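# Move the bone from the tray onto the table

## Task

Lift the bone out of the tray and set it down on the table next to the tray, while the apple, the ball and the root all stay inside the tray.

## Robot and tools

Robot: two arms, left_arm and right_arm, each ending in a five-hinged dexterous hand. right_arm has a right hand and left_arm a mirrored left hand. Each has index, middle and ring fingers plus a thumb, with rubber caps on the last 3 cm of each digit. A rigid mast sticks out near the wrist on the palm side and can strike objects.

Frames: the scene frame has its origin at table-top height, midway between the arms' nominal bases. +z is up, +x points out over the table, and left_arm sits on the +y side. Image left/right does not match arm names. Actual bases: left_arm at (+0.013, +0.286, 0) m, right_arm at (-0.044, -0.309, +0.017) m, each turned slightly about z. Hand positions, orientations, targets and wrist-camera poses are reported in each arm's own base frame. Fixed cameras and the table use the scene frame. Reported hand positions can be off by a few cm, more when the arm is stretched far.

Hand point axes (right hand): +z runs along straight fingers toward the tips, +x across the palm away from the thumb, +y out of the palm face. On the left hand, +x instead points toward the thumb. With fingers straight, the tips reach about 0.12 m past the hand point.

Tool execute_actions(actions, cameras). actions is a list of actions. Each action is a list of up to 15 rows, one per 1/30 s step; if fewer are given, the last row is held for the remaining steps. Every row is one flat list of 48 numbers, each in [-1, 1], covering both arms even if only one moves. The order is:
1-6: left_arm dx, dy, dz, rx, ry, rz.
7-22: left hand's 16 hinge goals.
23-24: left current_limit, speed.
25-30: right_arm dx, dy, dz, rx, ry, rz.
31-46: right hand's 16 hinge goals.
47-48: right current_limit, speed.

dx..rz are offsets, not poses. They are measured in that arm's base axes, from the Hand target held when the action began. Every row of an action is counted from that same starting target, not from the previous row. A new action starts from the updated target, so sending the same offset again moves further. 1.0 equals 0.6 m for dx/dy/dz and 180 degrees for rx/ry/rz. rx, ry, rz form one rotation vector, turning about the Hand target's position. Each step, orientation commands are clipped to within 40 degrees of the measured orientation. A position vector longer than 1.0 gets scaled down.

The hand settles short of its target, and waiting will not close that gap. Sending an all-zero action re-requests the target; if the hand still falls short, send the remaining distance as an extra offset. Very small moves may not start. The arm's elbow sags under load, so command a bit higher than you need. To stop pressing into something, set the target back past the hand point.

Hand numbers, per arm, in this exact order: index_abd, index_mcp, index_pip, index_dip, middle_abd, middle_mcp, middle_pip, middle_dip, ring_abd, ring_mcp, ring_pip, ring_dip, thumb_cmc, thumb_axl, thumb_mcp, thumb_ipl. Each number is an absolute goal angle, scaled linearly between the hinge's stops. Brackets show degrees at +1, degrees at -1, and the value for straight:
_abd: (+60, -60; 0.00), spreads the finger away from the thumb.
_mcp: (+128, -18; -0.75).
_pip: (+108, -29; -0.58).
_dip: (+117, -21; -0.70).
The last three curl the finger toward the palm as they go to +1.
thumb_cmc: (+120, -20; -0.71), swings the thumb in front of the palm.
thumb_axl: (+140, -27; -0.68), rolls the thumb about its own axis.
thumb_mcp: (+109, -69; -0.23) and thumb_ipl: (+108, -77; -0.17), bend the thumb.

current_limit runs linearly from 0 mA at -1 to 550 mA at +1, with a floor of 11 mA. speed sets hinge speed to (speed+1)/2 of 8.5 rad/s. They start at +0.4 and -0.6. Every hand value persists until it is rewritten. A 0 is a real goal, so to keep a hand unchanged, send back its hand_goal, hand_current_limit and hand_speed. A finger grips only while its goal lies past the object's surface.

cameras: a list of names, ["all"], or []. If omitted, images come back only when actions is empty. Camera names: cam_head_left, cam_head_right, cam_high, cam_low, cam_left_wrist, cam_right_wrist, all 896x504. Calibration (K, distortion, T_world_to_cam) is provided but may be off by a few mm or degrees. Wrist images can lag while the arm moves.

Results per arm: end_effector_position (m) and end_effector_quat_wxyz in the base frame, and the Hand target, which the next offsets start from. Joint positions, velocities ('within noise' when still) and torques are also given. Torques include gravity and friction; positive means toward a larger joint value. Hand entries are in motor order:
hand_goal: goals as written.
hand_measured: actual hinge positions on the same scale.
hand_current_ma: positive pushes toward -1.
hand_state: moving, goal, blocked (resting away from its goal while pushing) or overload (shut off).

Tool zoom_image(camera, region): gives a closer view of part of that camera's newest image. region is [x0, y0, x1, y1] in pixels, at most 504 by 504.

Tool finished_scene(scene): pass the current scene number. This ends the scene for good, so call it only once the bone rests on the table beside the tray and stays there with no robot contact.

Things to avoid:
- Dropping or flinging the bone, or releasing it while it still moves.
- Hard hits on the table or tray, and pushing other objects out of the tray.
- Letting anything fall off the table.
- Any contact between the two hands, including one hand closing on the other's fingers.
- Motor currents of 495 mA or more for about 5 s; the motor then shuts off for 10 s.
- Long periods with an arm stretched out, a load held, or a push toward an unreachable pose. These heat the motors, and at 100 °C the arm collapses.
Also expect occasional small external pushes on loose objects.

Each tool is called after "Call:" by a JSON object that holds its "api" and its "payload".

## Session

Call:
{"api": "execute_actions", "payload": {"actions": []}}

Scene clock: 0.00 s.
left_arm: end_effector_position=(+0.1626, -0.5027, +0.2057) hand_goal=(+0.000, -0.754, -0.576, -0.696, +0.000, -0.754, -0.576, -0.696, +0.000, -0.754, -0.576, -0.696, -0.714, -0.678, -0.226, -0.168) hand_measured=(+0.000, -0.754, -0.576, -0.696, +0.000, -0.754, -0.576, -0.696, +0.000, -0.754, -0.576, -0.696, -0.714, -0.678, -0.226, -0.168) hand_current_ma=(+0, +0, +0, +0, +0, +0, +0, +0, +0, +0, +0, +0, +0, +0, +0, +0) hand_state=(goal, goal, goal, goal, goal, goal, goal, goal, goal, goal, goal, goal, goal, goal, goal, goal) hand_current_limit=0.40 hand_speed=-0.60 end_effector_quat_wxyz=(+0.112, +0.943, +0.245, +0.198) | right_arm: end_effector_position=(+0.2898, -0.1004, +0.3743) hand_goal=(+0.000, -0.754, -0.576, -0.696, +0.000, -0.754, -0.576, -0.696, +0.000, -0.754, -0.576, -0.696, -0.714, -0.678, -0.226, -0.168) hand_measured=(+0.000, -0.754, -0.576, -0.696, +0.000, -0.754, -0.576, -0.696, +0.000, -0.754, -0.576, -0.696, -0.714, -0.678, -0.226, -0.168) hand_current_ma=(+0, +0, +0, +0, +0, +0, +0, +0, +0, +0, +0, +0, +0, +0, +0, +0) hand_state=(goal, goal, goal, goal, goal, goal, goal, goal, goal, goal, goal, goal, goal, goal, goal, goal) hand_current_limit=0.40 hand_speed=-0.60 end_effector_quat_wxyz=(+0.340, +0.889, +0.293, +0.087)
Joint positions: left_arm=[-1.488 1.457 1.155 -1.105 -0.43 -0.389] | right_arm=[0.282 0.845 1.006 -1.489 0.683 1.13]
Joint velocities: within noise
Joint torques (N m): no reading
Heat: left arm: hottest elbow 40 °C; right arm: hottest elbow 43 °C.
Hand target: left_arm +0.1631, -0.5092, +0.2106; +0.117, +0.942, +0.246, +0.197 | right_arm +0.2921, -0.0997, +0.3847; +0.340, +0.889, +0.288, +0.099
camera_calibration:
cam_left_wrist: T_world_to_cam=[[-0.871166, 0.0880661, -0.483026, 0.256171], [-0.291653, 0.698592, 0.653382, 0.198728], [0.394978, 0.71008, -0.582905, 0.536557], [0, 0, 0, 1]] pos_world=[0.0691987, -0.542388, 0.306653]
cam_right_wrist: T_world_to_cam=[[-0.361323, -0.808084, 0.465237, -0.120924], [-0.802869, 0.523354, 0.285487, 0.114643], [-0.474181, -0.270371, -0.837885, 0.542696], [0, 0, 0, 1]] pos_world=[0.305686, -0.0109863, 0.478246]

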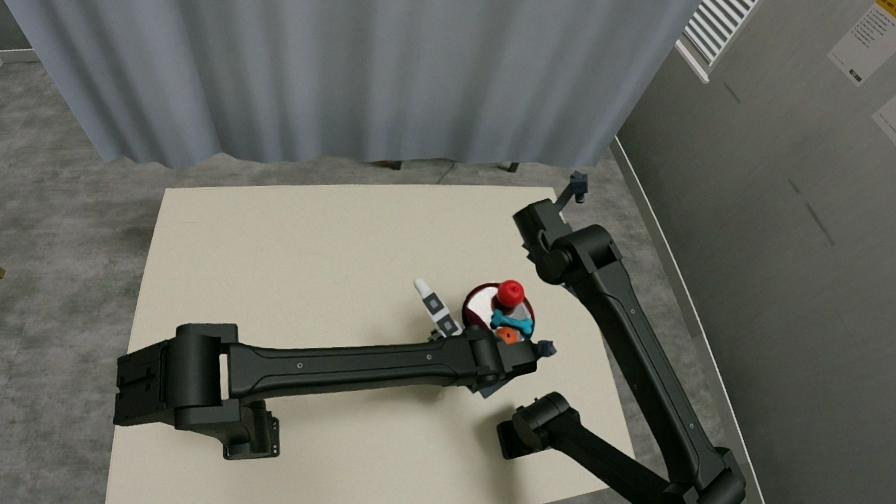

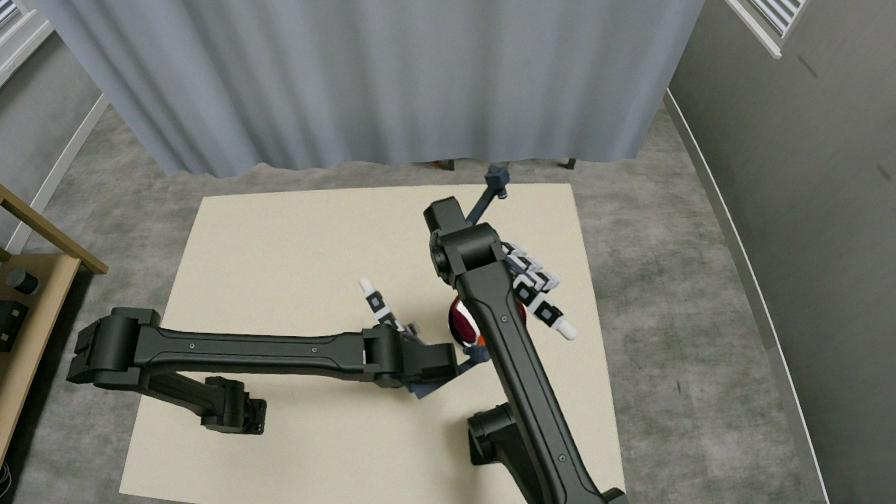

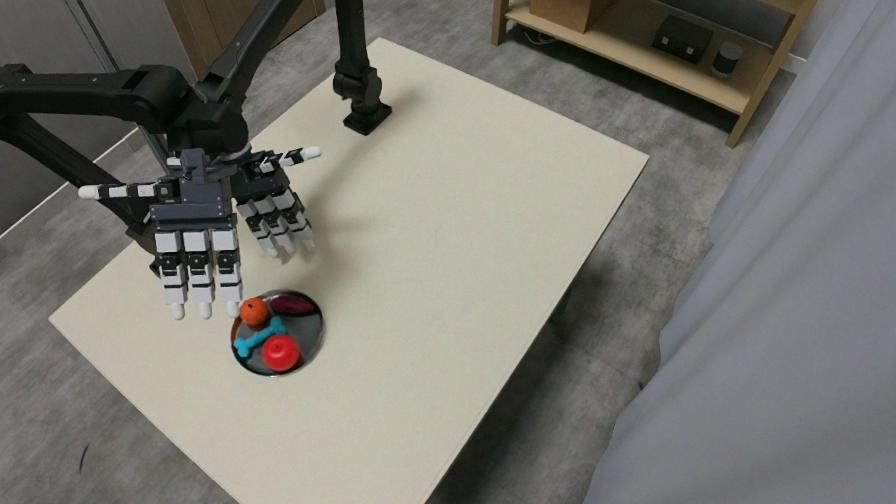

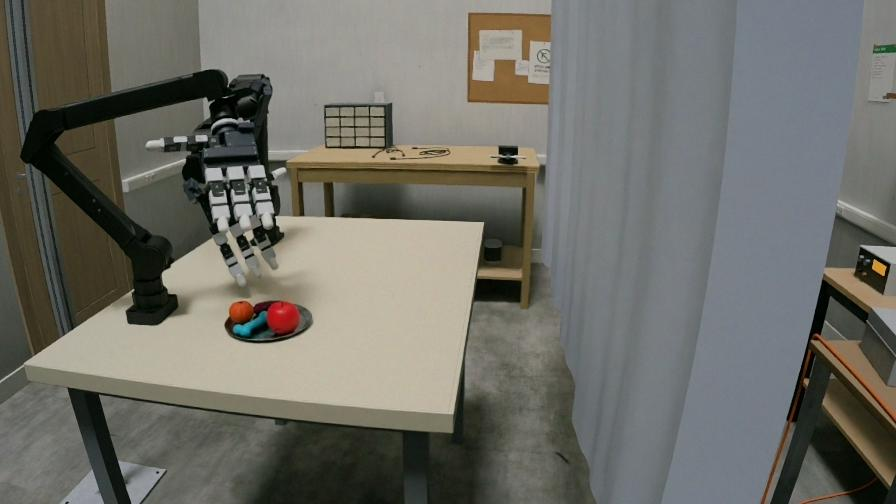

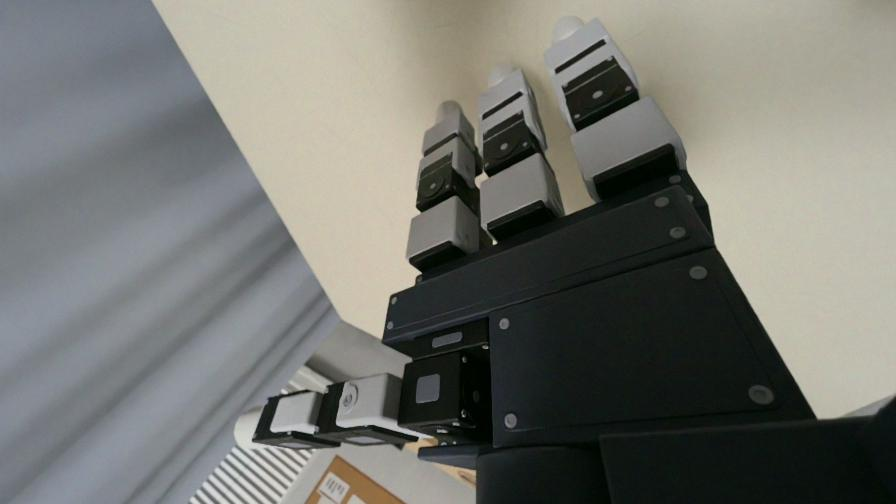

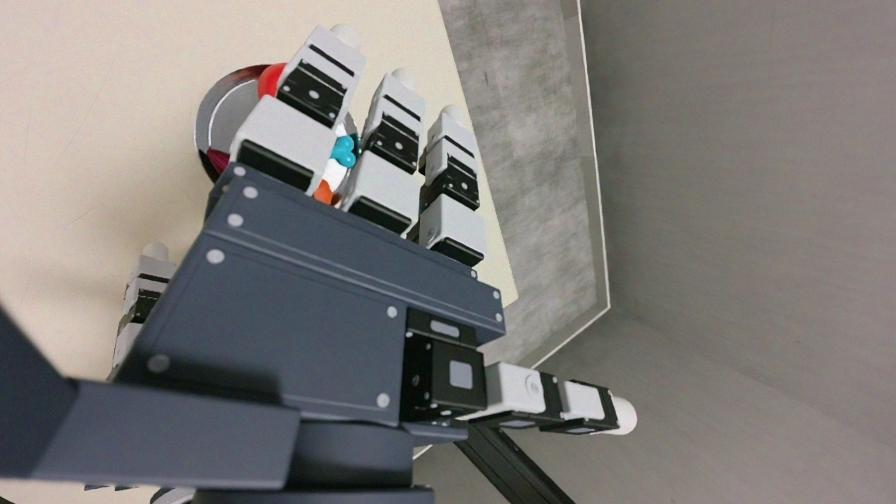

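Call:
{"api": "zoom_image", "payload": {"camera": "cam_high", "region": [215, 275, 345, 395]}}

Call:
{"api": "zoom_image", "payload": {"camera": "cam_head_left", "region": [440, 270, 560, 360]}}

Call:
{"api": "zoom_image", "payload": {"camera": "cam_low", "region": [210, 280, 330, 350]}}

Scaled by 3.877 from the camera's 896x504 image, which has a finer 1280x720 frame.

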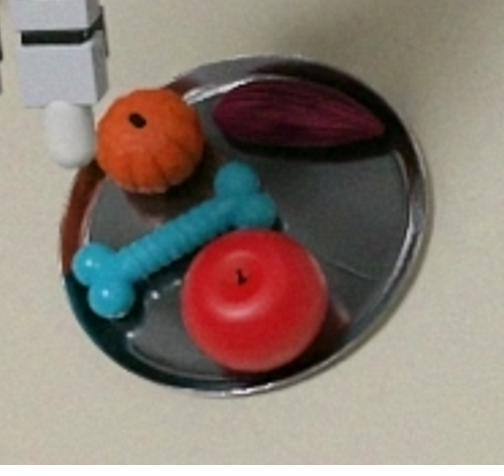

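Scaled by 4.200 from the camera's 896x504 image, which has a finer 1280x720 frame.

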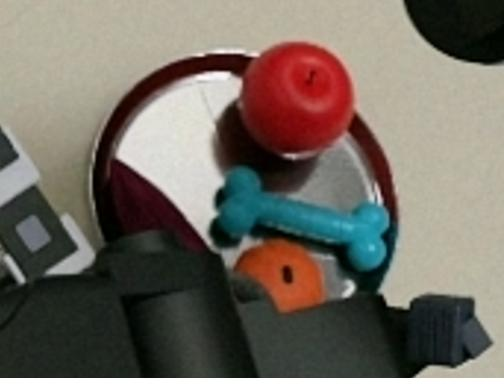

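Scaled by 4.200 from the camera's 896x504 image, which has a finer 1280x720 frame.

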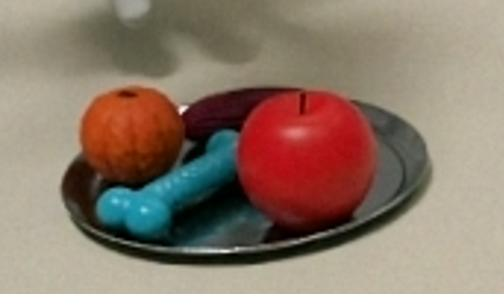

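Call:
{"api": "execute_actions", "payload": {"actions": [[[0.02,0.1,0.035,0,0,0.05,0,-0.754,-0.576,-0.696,0,-0.754,-0.576,-0.696,0,-0.754,-0.576,-0.696,-0.714,-0.678,-0.226,-0.168,0.4,-0.6,0,0,0,0,0,0,-0.02,-0.754,-0.576,-0.696,0.05,-0.754,-0.576,-0.696,0,0.48,-0.576,-0.696,-0.714,-0.678,-0.226,-0.168,0.4,-0.6]],[[0.0326,0.114,0.029,0,0,0.052,0,-0.754,-0.576,-0.696,0,-0.754,-0.576,-0.696,0,-0.754,-0.576,-0.696,-0.714,-0.678,-0.226,-0.168,0.4,-0.6,-0.028,-0.012,-0.06,0.08,0.0077,-0.102,-0.02,-0.754,-0.576,-0.696,0.05,-0.754,-0.576,-0.696,0,0.48,-0.576,-0.696,-0.714,-0.678,-0.226,-0.168,0.4,-0.6]],[[0.0326,0.114,0.029,0,0,0.052,0,-0.754,-0.576,-0.696,0,-0.754,-0.576,-0.696,0,-0.754,-0.576,-0.696,-0.714,-0.678,-0.226,-0.168,0.4,-0.6,-0.028,-0.012,-0.09,0.08,0.0077,-0.102,-0.02,-0.754,-0.576,-0.696,0.05,-0.754,-0.576,-0.696,0,0.48,-0.576,-0.696,-0.714,-0.678,-0.226,-0.168,0.4,-0.6]],[[0.0326,0.114,0.029,0,0,0.052,0,-0.754,-0.576,-0.696,0,-0.754,-0.576,-0.696,0,-0.754,-0.576,-0.696,-0.714,-0.678,-0.226,-0.168,0.4,-0.6,-0.028,-0.012,-0.09,0.08,0.0077,-0.102,-0.02,-0.754,-0.576,-0.696,0.05,-0.754,-0.576,-0.696,0,0.48,-0.576,-0.696,-0.714,-0.678,-0.226,-0.168,0.4,-0.6]]], "cameras": ["cam_high","cam_right_wrist","cam_head_left"]}}

Call:
{"api": "zoom_image", "payload": {"camera": "cam_high", "region": [200, 240, 350, 390]}}

Call:
{"api": "zoom_image", "payload": {"camera": "cam_right_wrist", "region": [280, 0, 540, 180]}}

Scene clock: 40.30 s.
left_arm: end_effector_position=(+0.2329, -0.2528, +0.2916) hand_goal=(+0.000, -0.754, -0.576, -0.696, +0.000, -0.754, -0.576, -0.696, +0.000, -0.754, -0.576, -0.696, -0.714, -0.678, -0.226, -0.168) hand_measured=(+0.000, -0.754, -0.576, -0.696, +0.000, -0.754, -0.576, -0.696, +0.000, -0.754, -0.576, -0.696, -0.716, -0.678, -0.224, -0.168) hand_current_ma=(+0, +0, +0, +0, +0, +0, +0, +0, +0, +0, +0, +0, +0, +0, +1, +0) hand_state=(goal, goal, goal, goal, goal, goal, goal, goal, goal, goal, goal, goal, goal, goal, goal, goal) hand_current_limit=0.40 hand_speed=-0.60 end_effector_quat_wxyz=(+0.061, +0.819, +0.527, +0.221) | right_arm: end_effector_position=(+0.2357, -0.1193, +0.2348) hand_goal=(-0.020, -0.754, -0.576, -0.696, +0.050, -0.754, -0.576, -0.696, +0.000, +0.480, -0.576, -0.696, -0.714, -0.678, -0.226, -0.168) hand_measured=(-0.018, -0.754, -0.576, -0.696, +0.046, -0.754, -0.576, -0.696, +0.000, +0.464, -0.576, -0.696, -0.716, -0.678, -0.224, -0.168) hand_current_ma=(+4, -1, -1, +0, -5, -1, -1, +0, +0, -41, -1, +0, -3, +1, +5, +0) hand_state=(goal, goal, goal, goal, goal, goal, goal, goal, goal, goal, goal, goal, goal, goal, goal, goal) hand_current_limit=0.40 hand_speed=-0.60 end_effector_quat_wxyz=(+0.000, +0.984, -0.178, -0.013)
Joint positions: left_arm=[-1.269 1.04 1.026 -1.555 -0.462 -0.842] | right_arm=[-0.163 1.114 1.064 -1.547 0 1.766]
Joint torques (N m): left_arm=[0.03 -5.13 7.39 -0.06 -0.67 -0.07] | right_arm=[-1.14 -6.48 12.23 0.51 0.12 0.04]
Heat: left arm: hottest elbow 47 °C; right arm: hottest elbow 51 °C.
Hand target: left_arm +0.2338, -0.2439, +0.2838; +0.049, +0.815, +0.532, +0.224 | right_arm +0.2417, -0.1213, +0.2408; -0.001, +0.982, -0.189, +0.000
Off the commanded pose: left_arm 0.012 m, 2 deg | right_arm 0.009 m, 2 deg.
camera_calibration:
cam_right_wrist: T_world_to_cam=[[-0.950104, -0.307137, 0.0544991, 0.204234], [-0.144354, 0.587796, 0.796026, -0.146567], [-0.276523, 0.74844, -0.602803, 0.414784], [0, 0, 0, 1]] pos_world=[0.287584, -0.161562, 0.355574]
Images, in order (width x height): cam_head_left 896x504, cam_high 896x504, cam_right_wrist 896x504.

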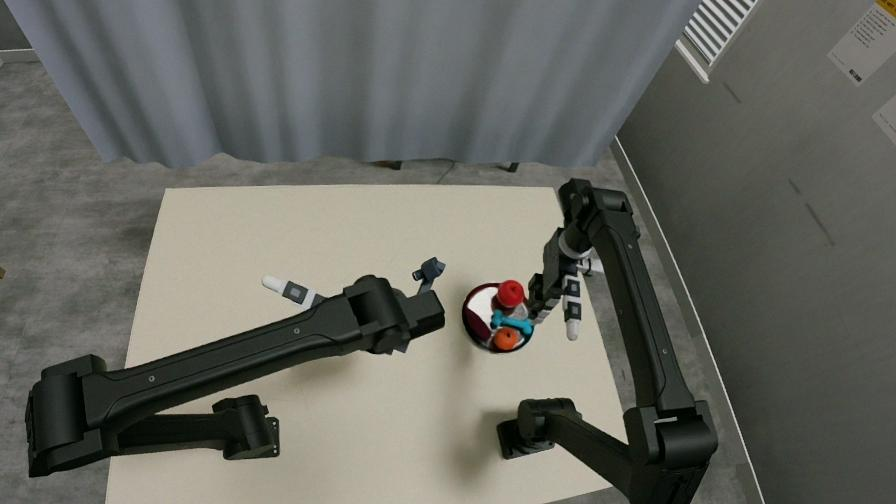

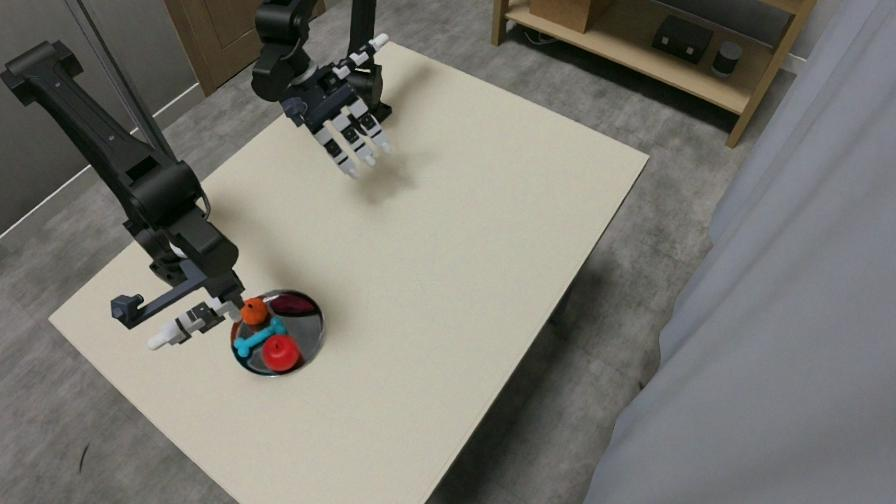

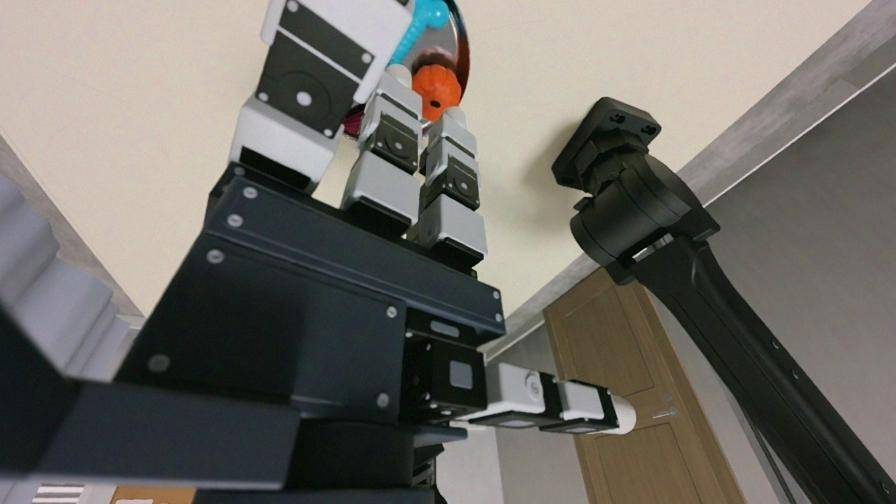

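Scaled by 3.360 from the camera's 896x504 image, which has a finer 1280x720 frame.

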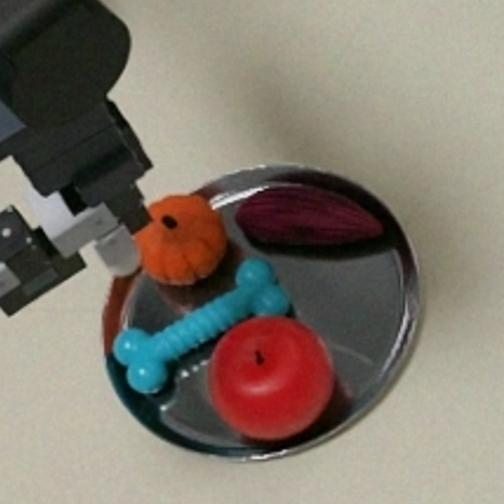

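Scaled by 1.938 from the camera's 896x504 image, which has a finer 1280x720 frame.

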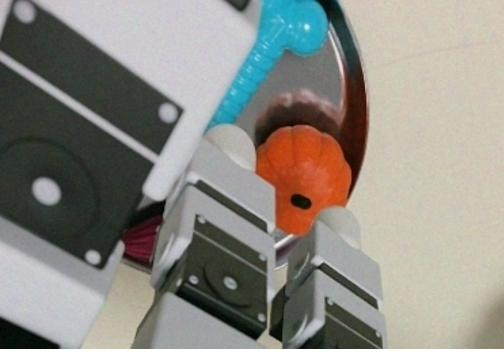

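Call:
{"api": "execute_actions", "payload": {"actions": [[[0.0326,0.114,0.029,0,0,0.052,0,-0.754,-0.576,-0.696,0,-0.754,-0.576,-0.696,0,-0.754,-0.576,-0.696,-0.714,-0.678,-0.226,-0.168,0.4,-0.6,0.0145,-0.0045,-0.095,0,0,0,-0.02,-0.754,-0.576,-0.696,0.05,-0.754,-0.576,-0.696,0,0.48,-0.576,-0.696,-0.714,-0.678,-0.226,-0.168,0.4,-0.6]],[[0.0326,0.114,0.029,0,0,0.052,0,-0.754,-0.576,-0.696,0,-0.754,-0.576,-0.696,0,-0.754,-0.576,-0.696,-0.714,-0.678,-0.226,-0.168,0.4,-0.6,0,0,0,0,0,0,-0.02,-0.754,-0.576,-0.696,0.05,-0.754,-0.576,-0.696,0,0.48,-0.576,-0.696,-0.714,-0.678,-0.226,-0.168,0.4,-0.6]]], "cameras": ["cam_high","cam_right_wrist"]}}

Call:
{"api": "zoom_image", "payload": {"camera": "cam_high", "region": [200, 270, 340, 390]}}

Call:
{"api": "zoom_image", "payload": {"camera": "cam_right_wrist", "region": [280, 0, 540, 180]}}

Scene clock: 52.57 s.
left_arm: end_effector_position=(+0.2727, -0.1102, +0.3231) hand_goal=(+0.000, -0.754, -0.576, -0.696, +0.000, -0.754, -0.576, -0.696, +0.000, -0.754, -0.576, -0.696, -0.714, -0.678, -0.226, -0.168) hand_measured=(+0.000, -0.756, -0.576, -0.696, +0.000, -0.756, -0.576, -0.696, +0.000, -0.756, -0.576, -0.696, -0.716, -0.678, -0.224, -0.168) hand_current_ma=(+0, +0, +0, +0, +0, +0, +0, +0, +0, +0, +0, +0, +0, +0, +1, +0) hand_state=(goal, goal, goal, goal, goal, goal, goal, goal, goal, goal, goal, goal, goal, goal, goal, goal) hand_current_limit=0.40 hand_speed=-0.60 end_effector_quat_wxyz=(+0.026, +0.716, +0.659, +0.229) | right_arm: end_effector_position=(+0.2496, -0.1214, +0.1851) hand_goal=(-0.020, -0.754, -0.576, -0.696, +0.050, -0.754, -0.576, -0.696, +0.000, +0.480, -0.576, -0.696, -0.714, -0.678, -0.226, -0.168) hand_measured=(-0.018, -0.754, -0.576, -0.696, +0.048, -0.754, -0.576, -0.696, +0.000, +0.464, -0.576, -0.696, -0.716, -0.678, -0.224, -0.168) hand_current_ma=(+3, -1, -1, +0, -4, -1, -1, +0, +0, -41, -1, +0, -3, +1, +5, +0) hand_state=(goal, goal, goal, goal, goal, goal, goal, goal, goal, goal, goal, goal, goal, goal, goal, goal) hand_current_limit=0.40 hand_speed=-0.60 end_effector_quat_wxyz=(+0.000, +0.984, -0.179, -0.003)
Joint positions: left_arm=[-0.906 0.878 1.013 -1.691 -0.464 -0.821] | right_arm=[-0.163 1.155 0.966 -1.387 -0.001 1.767]
Joint torques (N m): left_arm=[0.03 -1.96 8.31 0.01 -0.61 0.14] | right_arm=[-1.38 -6.77 10.36 0.59 0.17 0.03]
Heat: left arm: hottest elbow 48 °C; right arm: hottest elbow 53 °C.
Hand target: left_arm +0.2729, -0.1072, +0.3186; +0.012, +0.717, +0.658, +0.228 | right_arm +0.2504, -0.1240, +0.1838; -0.001, +0.982, -0.189, +0.000
Off the commanded pose: left_arm 0.005 m, 2 deg | right_arm 0.003 m, 1 deg.
joint sent to its limit (left arm) — joint 4 (wrist pitch), lower limit. The joint targets still meet the commanded pose.
camera_calibration:
cam_right_wrist: T_world_to_cam=[[-0.951414, -0.305876, 0.0353831, 0.223492], [-0.160189, 0.589818, 0.791489, -0.0986678], [-0.262967, 0.747365, -0.610159, 0.388191], [0, 0, 0, 1]] pos_world=[0.29891, -0.163563, 0.307045]
Images, in order (width x height): cam_high 896x504, cam_right_wrist 896x504.

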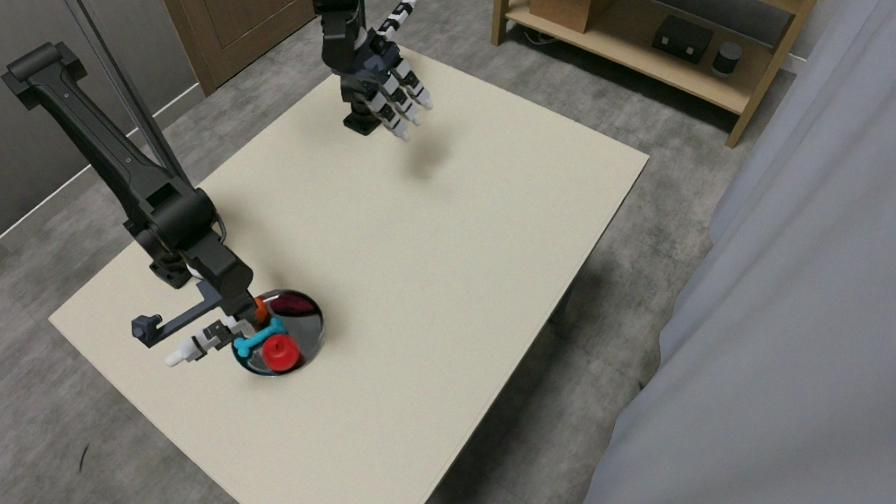

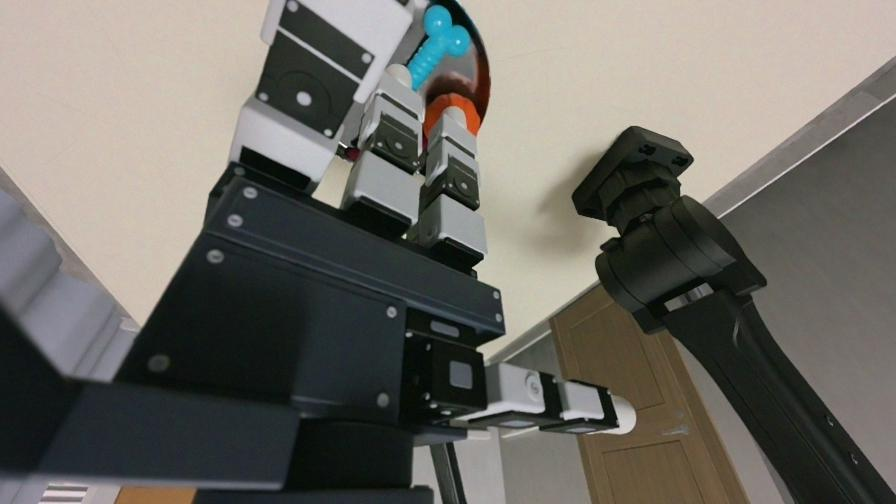

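Scaled by 3.600 from the camera's 896x504 image, which has a finer 1280x720 frame.

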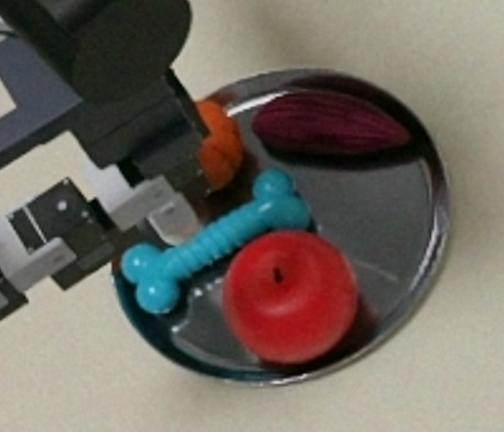

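Scaled by 1.938 from the camera's 896x504 image, which has a finer 1280x720 frame.

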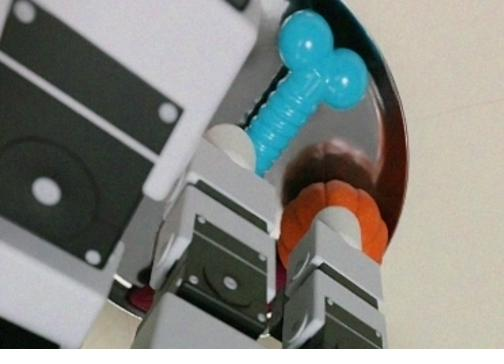

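Call:
{"api": "execute_actions", "payload": {"actions": [[[0,0,-0.03,0,0,0,0,-0.754,-0.576,-0.696,0,-0.754,-0.576,-0.696,0,-0.754,-0.576,-0.696,-0.714,-0.678,-0.226,-0.168,0.4,-0.6,0,-0.0083,-0.05,0,0,0,-0.02,-0.754,-0.576,-0.696,0.05,-0.754,-0.576,-0.696,0,0.48,-0.576,-0.696,-0.714,-0.678,-0.226,-0.168,0.4,-0.8]]], "cameras": ["cam_high","cam_right_wrist"]}}

Call:
{"api": "zoom_image", "payload": {"camera": "cam_right_wrist", "region": [280, 0, 540, 180]}}

Call:
{"api": "zoom_image", "payload": {"camera": "cam_high", "region": [210, 280, 330, 385]}}

Scene clock: 62.00 s.
left_arm: end_effector_position=(+0.2720, -0.1093, +0.3086) hand_goal=(+0.000, -0.754, -0.576, -0.696, +0.000, -0.754, -0.576, -0.696, +0.000, -0.754, -0.576, -0.696, -0.714, -0.678, -0.226, -0.168) hand_measured=(+0.000, -0.756, -0.576, -0.696, +0.000, -0.756, -0.576, -0.696, +0.000, -0.756, -0.576, -0.696, -0.716, -0.678, -0.224, -0.168) hand_current_ma=(+0, +0, +0, +0, +0, +0, +0, +0, +0, +0, +0, +0, +0, +0, +1, +0) hand_state=(goal, goal, goal, goal, goal, goal, goal, goal, goal, goal, goal, goal, goal, goal, goal, goal) hand_current_limit=0.40 hand_speed=-0.60 end_effector_quat_wxyz=(+0.019, +0.717, +0.658, +0.229) | right_arm: end_effector_position=(+0.2493, -0.1258, +0.1569) hand_goal=(-0.020, -0.754, -0.576, -0.696, +0.050, -0.754, -0.576, -0.696, +0.000, +0.480, -0.576, -0.696, -0.714, -0.678, -0.226, -0.168) hand_measured=(-0.018, -0.754, -0.576, -0.696, +0.048, -0.754, -0.576, -0.696, +0.000, +0.464, -0.576, -0.696, -0.716, -0.678, -0.224, -0.168) hand_current_ma=(+3, -1, -1, +0, -4, -1, -1, +0, +0, -41, -1, +0, -3, +1, +5, +0) hand_state=(goal, goal, goal, goal, goal, goal, goal, goal, goal, goal, goal, goal, goal, goal, goal, goal) hand_current_limit=0.40 hand_speed=-0.80 end_effector_quat_wxyz=(+0.000, +0.982, -0.187, +0.000)
Joint positions: left_arm=[-0.906 0.878 0.977 -1.668 -0.464 -0.82] | right_arm=[-0.179 1.174 0.905 -1.301 -0.001 1.767]
Joint torques (N m): left_arm=[0.03 -2.14 7.46 0.72 -0.61 0.14] | right_arm=[-1.38 -6.65 9.98 0.57 0.17 -0.12]
Heat: left arm: hottest elbow 49 °C; right arm: hottest elbow 54 °C.
Hand target: left_arm +0.2729, -0.1072, +0.3006; +0.012, +0.717, +0.658, +0.228 | right_arm +0.2504, -0.1290, +0.1537; -0.001, +0.982, -0.189, -0.001
Off the commanded pose: left_arm 0.008 m, 1 deg | right_arm 0.005 m, 0 deg.
camera_calibration:
cam_right_wrist: T_world_to_cam=[[-0.956494, -0.290214, 0.0299353, 0.226949], [-0.155275, 0.593239, 0.78991, -0.0743647], [-0.247001, 0.750895, -0.612492, 0.370924], [0, 0, 0, 1]] pos_world=[0.297147, -0.168545, 0.279136]
Images, in order (width x height): cam_high 896x504, cam_right_wrist 896x504.

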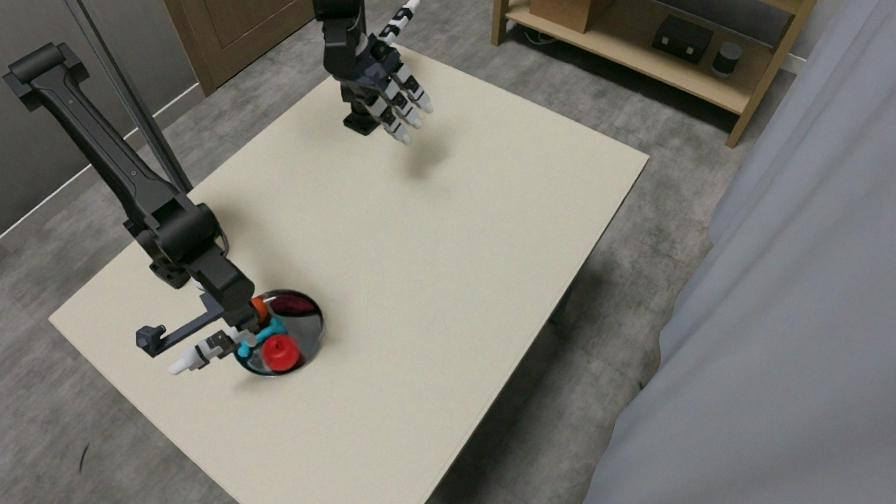

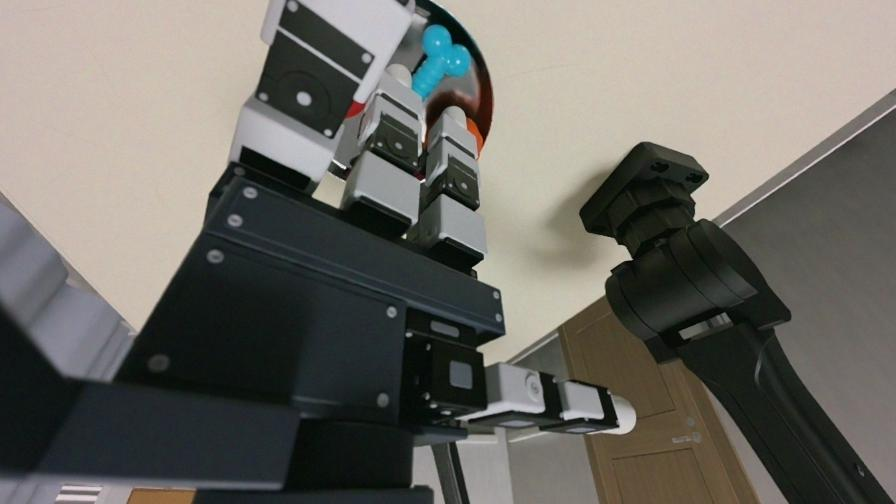

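Scaled by 1.938 from the camera's 896x504 image, which has a finer 1280x720 frame.

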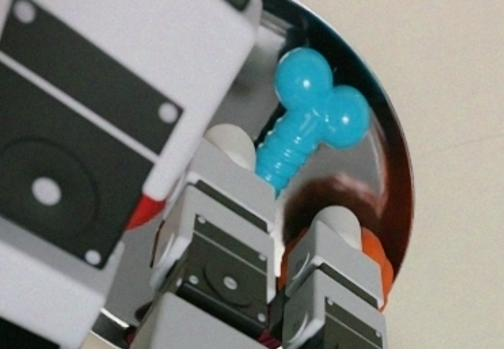

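Scaled by 4.200 from the camera's 896x504 image, which has a finer 1280x720 frame.

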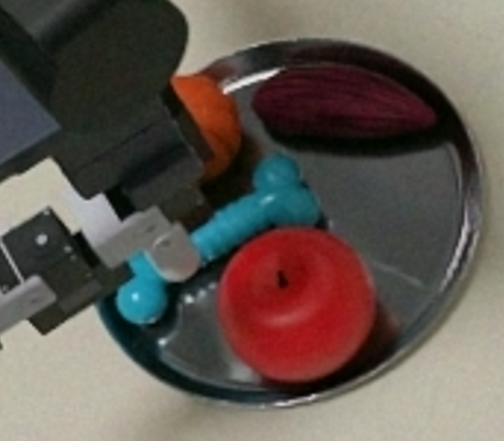

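Call:
{"api": "execute_actions", "payload": {"actions": [[[0,0,0,0,0,0,0,-0.754,-0.576,-0.696,0,-0.754,-0.576,-0.696,0,-0.754,-0.576,-0.696,-0.714,-0.678,-0.226,-0.168,0.4,-0.6,0.002,0,-0.037,0,0,0,-0.02,-0.754,-0.576,-0.696,0.08,-0.754,-0.576,-0.696,0,0.48,-0.576,-0.696,-0.714,-0.678,-0.226,-0.168,0.4,-0.8]]], "cameras": ["cam_high","cam_right_wrist"]}}

Call:
{"api": "zoom_image", "payload": {"camera": "cam_right_wrist", "region": [280, 0, 540, 180]}}

Call:
{"api": "zoom_image", "payload": {"camera": "cam_high", "region": [210, 280, 330, 385]}}

Scene clock: 67.80 s.
left_arm: end_effector_position=(+0.2720, -0.1093, +0.3086) hand_goal=(+0.000, -0.754, -0.576, -0.696, +0.000, -0.754, -0.576, -0.696, +0.000, -0.754, -0.576, -0.696, -0.714, -0.678, -0.226, -0.168) hand_measured=(+0.000, -0.756, -0.576, -0.696, +0.000, -0.756, -0.576, -0.696, +0.000, -0.756, -0.576, -0.696, -0.716, -0.678, -0.224, -0.168) hand_current_ma=(+0, +0, +0, +0, +0, +0, +0, +0, +0, +0, +0, +0, +0, +0, +1, +0) hand_state=(goal, goal, goal, goal, goal, goal, goal, goal, goal, goal, goal, goal, goal, goal, goal, goal) hand_current_limit=0.40 hand_speed=-0.60 end_effector_quat_wxyz=(+0.019, +0.717, +0.658, +0.229) | right_arm: end_effector_position=(+0.2508, -0.1261, +0.1349) hand_goal=(-0.020, -0.754, -0.576, -0.696, +0.080, -0.754, -0.576, -0.696, +0.000, +0.480, -0.576, -0.696, -0.714, -0.678, -0.226, -0.168) hand_measured=(-0.018, -0.754, -0.576, -0.696, +0.076, -0.754, -0.576, -0.696, +0.000, +0.464, -0.576, -0.696, -0.716, -0.678, -0.224, -0.168) hand_current_ma=(+3, -1, -1, +0, -6, -1, -1, +0, +0, -41, -1, +0, -3, +1, +5, +0) hand_state=(goal, goal, goal, goal, goal, goal, goal, goal, goal, goal, goal, goal, goal, goal, goal, goal) hand_current_limit=0.40 hand_speed=-0.80 end_effector_quat_wxyz=(+0.000, +0.982, -0.187, +0.001)
Joint positions: left_arm=[-0.906 0.878 0.977 -1.668 -0.464 -0.82] | right_arm=[-0.179 1.197 0.863 -1.235 -0.001 1.767]
Joint torques (N m): left_arm=[-0.03 -2.32 7.46 0.76 -0.61 0.14] | right_arm=[-1.26 -6.71 9.7 0.59 0.17 -0.11]
Heat: left arm: hottest elbow 49 °C; right arm: hottest elbow 54 °C.
Hand target: left_arm +0.2729, -0.1072, +0.3006; +0.012, +0.717, +0.658, +0.228 | right_arm +0.2515, -0.1290, +0.1315; -0.001, +0.982, -0.189, -0.001
Off the commanded pose: left_arm 0.008 m, 1 deg | right_arm 0.005 m, 0 deg.
camera_calibration:
cam_right_wrist: T_world_to_cam=[[-0.956511, -0.290221, 0.0292923, 0.22903], [-0.155839, 0.593323, 0.789735, -0.0563628], [-0.246578, 0.750825, -0.612748, 0.357948], [0, 0, 0, 1]] pos_world=[0.298548, -0.168846, 0.257135]
Images, in order (width x height): cam_high 896x504, cam_right_wrist 896x504.

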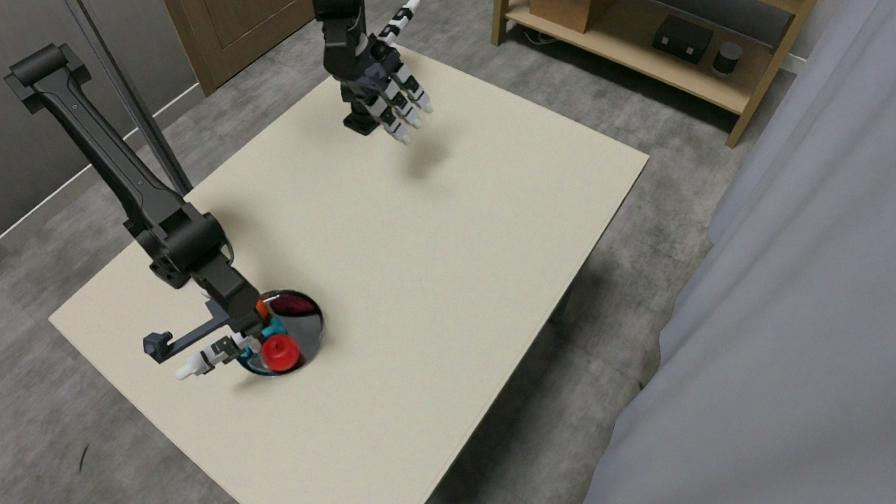

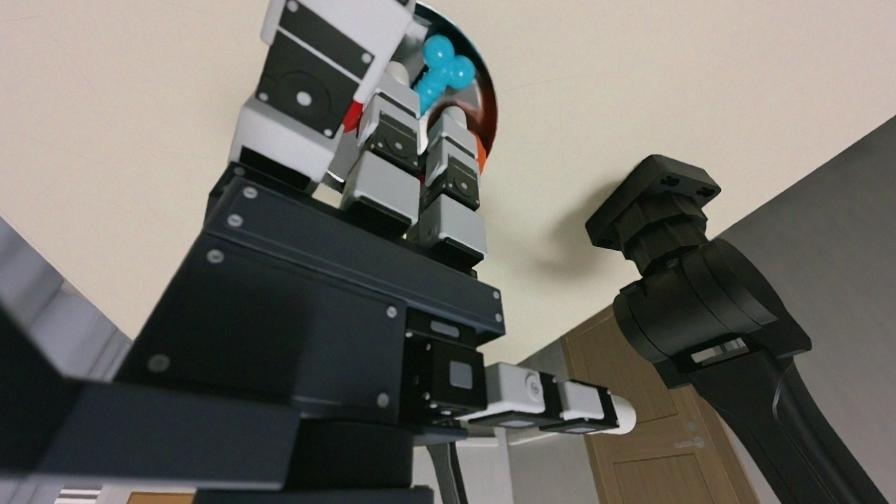

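Scaled by 1.938 from the camera's 896x504 image, which has a finer 1280x720 frame.

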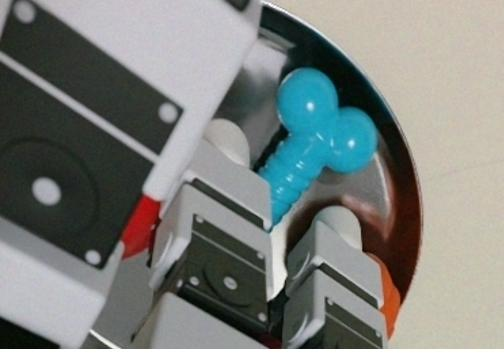

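Scaled by 4.200 from the camera's 896x504 image, which has a finer 1280x720 frame.

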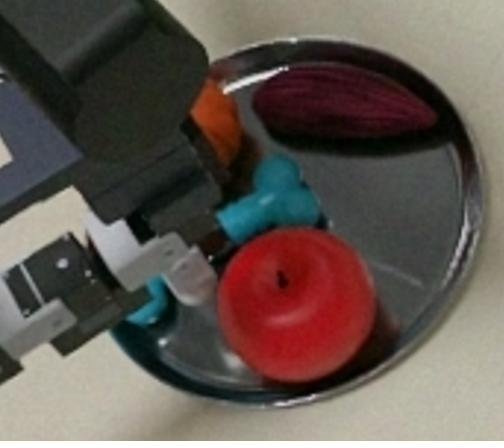

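Call:
{"api": "execute_actions", "payload": {"actions": [[[0,0,0,0,0,0,0,-0.754,-0.576,-0.696,0,-0.754,-0.576,-0.696,0,-0.754,-0.576,-0.696,-0.714,-0.678,-0.226,-0.168,0.4,-0.6,0.001,0,-0.027,0,0,0,-0.02,-0.754,-0.576,-0.696,0.08,-0.754,-0.576,-0.696,0,0.48,-0.576,-0.696,-0.714,-0.678,-0.226,-0.168,0.4,-0.8]]], "cameras": ["cam_high","cam_right_wrist"]}}

Call:
{"api": "zoom_image", "payload": {"camera": "cam_right_wrist", "region": [360, 0, 520, 140]}}

Call:
{"api": "zoom_image", "payload": {"camera": "cam_high", "region": [210, 280, 330, 385]}}

Scene clock: 70.27 s.
left_arm: end_effector_position=(+0.2720, -0.1093, +0.3086) hand_goal=(+0.000, -0.754, -0.576, -0.696, +0.000, -0.754, -0.576, -0.696, +0.000, -0.754, -0.576, -0.696, -0.714, -0.678, -0.226, -0.168) hand_measured=(+0.000, -0.756, -0.576, -0.696, +0.000, -0.756, -0.576, -0.696, +0.000, -0.756, -0.576, -0.696, -0.716, -0.678, -0.224, -0.168) hand_current_ma=(+0, +0, +0, +0, +0, +0, +0, +0, +0, +0, +0, +0, +0, +0, +1, +0) hand_state=(goal, goal, goal, goal, goal, goal, goal, goal, goal, goal, goal, goal, goal, goal, goal, goal) hand_current_limit=0.40 hand_speed=-0.60 end_effector_quat_wxyz=(+0.019, +0.717, +0.658, +0.229) | right_arm: end_effector_position=(+0.2511, -0.1261, +0.1203) hand_goal=(-0.020, -0.754, -0.576, -0.696, +0.080, -0.754, -0.576, -0.696, +0.000, +0.480, -0.576, -0.696, -0.714, -0.678, -0.226, -0.168) hand_measured=(-0.018, -0.754, -0.576, -0.696, +0.076, -0.750, -0.576, -0.696, +0.000, +0.464, -0.576, -0.696, -0.716, -0.678, -0.224, -0.168) hand_current_ma=(+3, -1, -1, +0, -6, +7, +0, +0, +0, -41, -1, +0, -3, +1, +5, +0) hand_state=(goal, goal, goal, goal, goal, goal, goal, goal, goal, goal, goal, goal, goal, goal, goal, goal) hand_current_limit=0.40 hand_speed=-0.80 end_effector_quat_wxyz=(+0.000, +0.982, -0.187, +0.001)
Joint positions: left_arm=[-0.906 0.878 0.977 -1.668 -0.464 -0.82] | right_arm=[-0.179 1.213 0.835 -1.19 -0.001 1.767]
Joint torques (N m): left_arm=[-0.03 -2.14 7.47 0.75 -0.6 0.13] | right_arm=[-1.26 -6.48 9.44 0.75 0.17 -0.11]
Heat: left arm: hottest elbow 49 °C; right arm: hottest elbow 54 °C.
Hand target: left_arm +0.2729, -0.1072, +0.3006; +0.012, +0.717, +0.658, +0.228 | right_arm +0.2522, -0.1290, +0.1153; -0.001, +0.982, -0.189, -0.001
Off the commanded pose: left_arm 0.008 m, 1 deg | right_arm 0.006 m, 0 deg.
camera_calibration:
cam_right_wrist: T_world_to_cam=[[-0.956541, -0.290193, 0.0285866, 0.229831], [-0.156447, 0.593457, 0.789515, -0.0446219], [-0.246077, 0.750731, -0.613065, 0.349023], [0, 0, 0, 1]] pos_world=[0.298749, -0.168846, 0.242633]
Images, in order (width x height): cam_high 896x504, cam_right_wrist 896x504.

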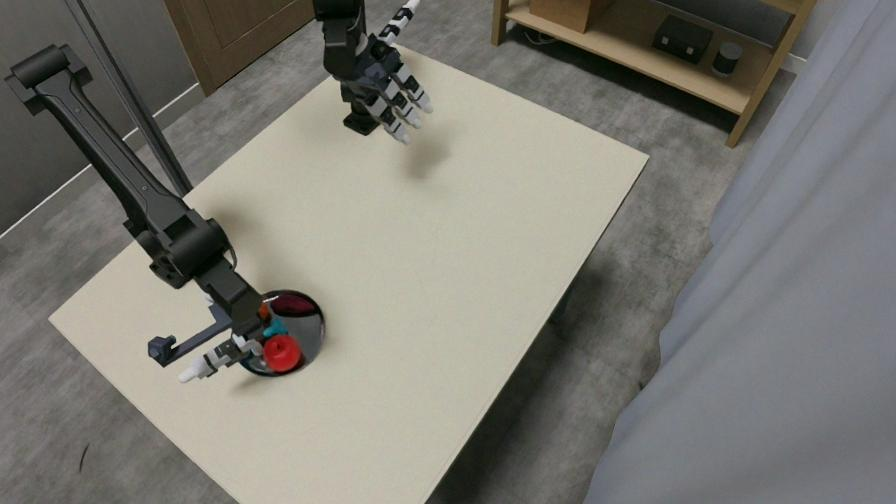

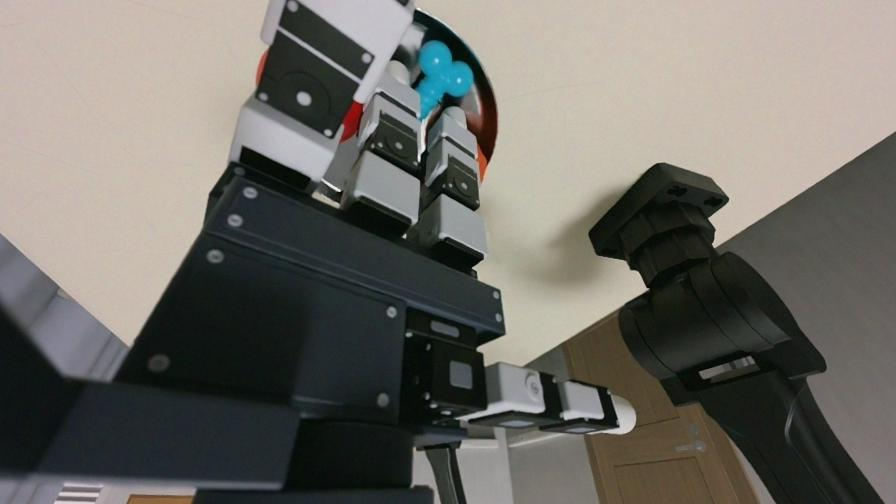

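Scaled by 3.150 from the camera's 896x504 image, which has a finer 1280x720 frame.

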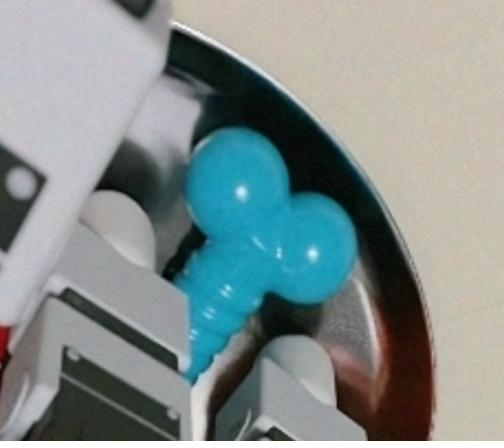

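Scaled by 4.200 from the camera's 896x504 image, which has a finer 1280x720 frame.

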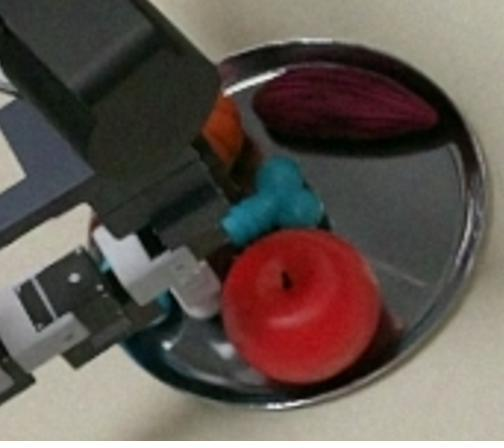

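Call:
{"api": "execute_actions", "payload": {"actions": [[[0,0,0,0,0,0,0,-0.754,-0.576,-0.696,0,-0.754,-0.576,-0.696,0,-0.754,-0.576,-0.696,-0.714,-0.678,-0.226,-0.168,0.4,-0.6,0,0,-0.013,0,0,0,-0.02,-0.754,-0.576,-0.696,0.08,-0.754,-0.576,-0.696,0,0.48,-0.576,-0.696,-0.714,-0.678,-0.226,-0.168,0.4,-0.8]],[[0,0,0,0,0,0,0,-0.754,-0.576,-0.696,0,-0.754,-0.576,-0.696,0,-0.754,-0.576,-0.696,-0.714,-0.678,-0.226,-0.168,0.4,-0.6,0,0,0,0,0,0,0.15,-0.754,-0.576,-0.696,-0.15,-0.754,-0.576,-0.696,0,0.48,-0.576,-0.696,-0.714,-0.678,-0.226,-0.168,0.4,-0.8]]], "cameras": ["cam_right_wrist"]}}

Call:
{"api": "zoom_image", "payload": {"camera": "cam_right_wrist", "region": [360, 0, 520, 140]}}

Scene clock: 73.33 s.
left_arm: end_effector_position=(+0.2720, -0.1093, +0.3086) hand_goal=(+0.000, -0.754, -0.576, -0.696, +0.000, -0.754, -0.576, -0.696, +0.000, -0.754, -0.576, -0.696, -0.714, -0.678, -0.226, -0.168) hand_measured=(+0.000, -0.756, -0.576, -0.696, +0.000, -0.756, -0.576, -0.696, +0.000, -0.756, -0.576, -0.696, -0.716, -0.678, -0.224, -0.168) hand_current_ma=(+0, +0, +0, +0, +0, +0, +0, +0, +0, +0, +0, +0, +0, +0, +1, +0) hand_state=(goal, goal, goal, goal, goal, goal, goal, goal, goal, goal, goal, goal, goal, goal, goal, goal) hand_current_limit=0.40 hand_speed=-0.60 end_effector_quat_wxyz=(+0.019, +0.717, +0.658, +0.229) | right_arm: end_effector_position=(+0.2536, -0.1268, +0.1153) hand_goal=(+0.150, -0.754, -0.576, -0.696, -0.150, -0.754, -0.576, -0.696, +0.000, +0.480, -0.576, -0.696, -0.714, -0.678, -0.226, -0.168) hand_measured=(+0.068, -0.750, -0.578, -0.696, -0.016, -0.752, -0.576, -0.696, +0.000, +0.464, -0.576, -0.696, -0.716, -0.678, -0.224, -0.168) hand_current_ma=(-254, +10, -1, +0, +385, +2, +0, +0, +0, -41, -1, +0, -3, +1, +5, +0) hand_state=(blocked, goal, goal, goal, blocked, goal, goal, goal, goal, goal, goal, goal, goal, goal, goal, goal) hand_current_limit=0.40 hand_speed=-0.80 end_effector_quat_wxyz=(+0.000, +0.982, -0.187, +0.007)
Joint positions: left_arm=[-0.906 0.878 0.977 -1.668 -0.464 -0.82] | right_arm=[-0.18 1.218 0.826 -1.165 -0.001 1.767]
Joint torques (N m): left_arm=[-0.03 -2.2 7.46 0.73 -0.61 0.14] | right_arm=[-1.14 -6.18 8.94 0.72 0.17 -0.11]
Heat: left arm: hottest elbow 48 °C; right arm: hottest elbow 54 °C.
Hand target: left_arm +0.2729, -0.1072, +0.3006; +0.012, +0.717, +0.658, +0.228 | right_arm +0.2521, -0.1290, +0.1074; -0.001, +0.982, -0.189, -0.001
Off the commanded pose: left_arm 0.008 m, 1 deg | right_arm 0.008 m, 1 deg.
camera_calibration:
cam_right_wrist: T_world_to_cam=[[-0.957023, -0.28945, 0.0180445, 0.233565], [-0.165208, 0.59526, 0.786366, -0.036996], [-0.238355, 0.74959, -0.617497, 0.345489], [0, 0, 0, 1]] pos_world=[0.299764, -0.169347, 0.238216]
Images, in order (width x height): cam_right_wrist 896x504.

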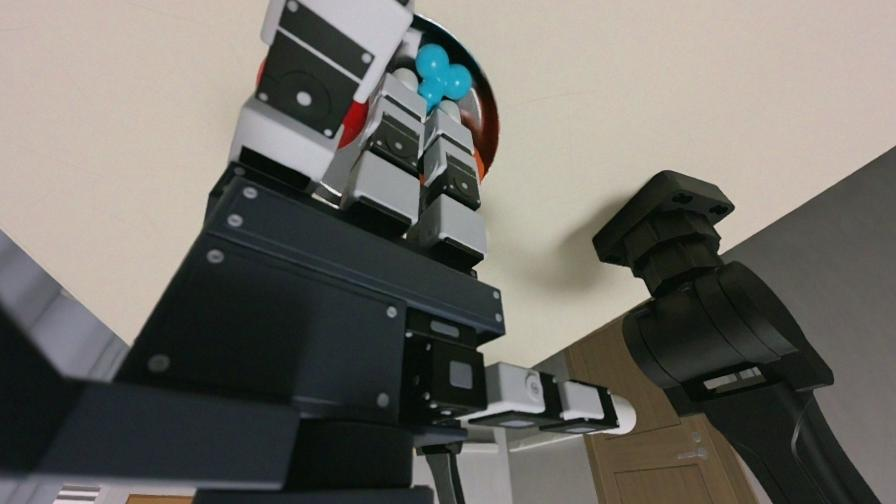

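Scaled by 3.150 from the camera's 896x504 image, which has a finer 1280x720 frame.

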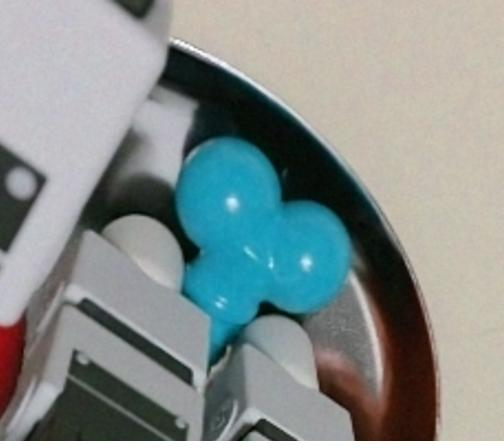

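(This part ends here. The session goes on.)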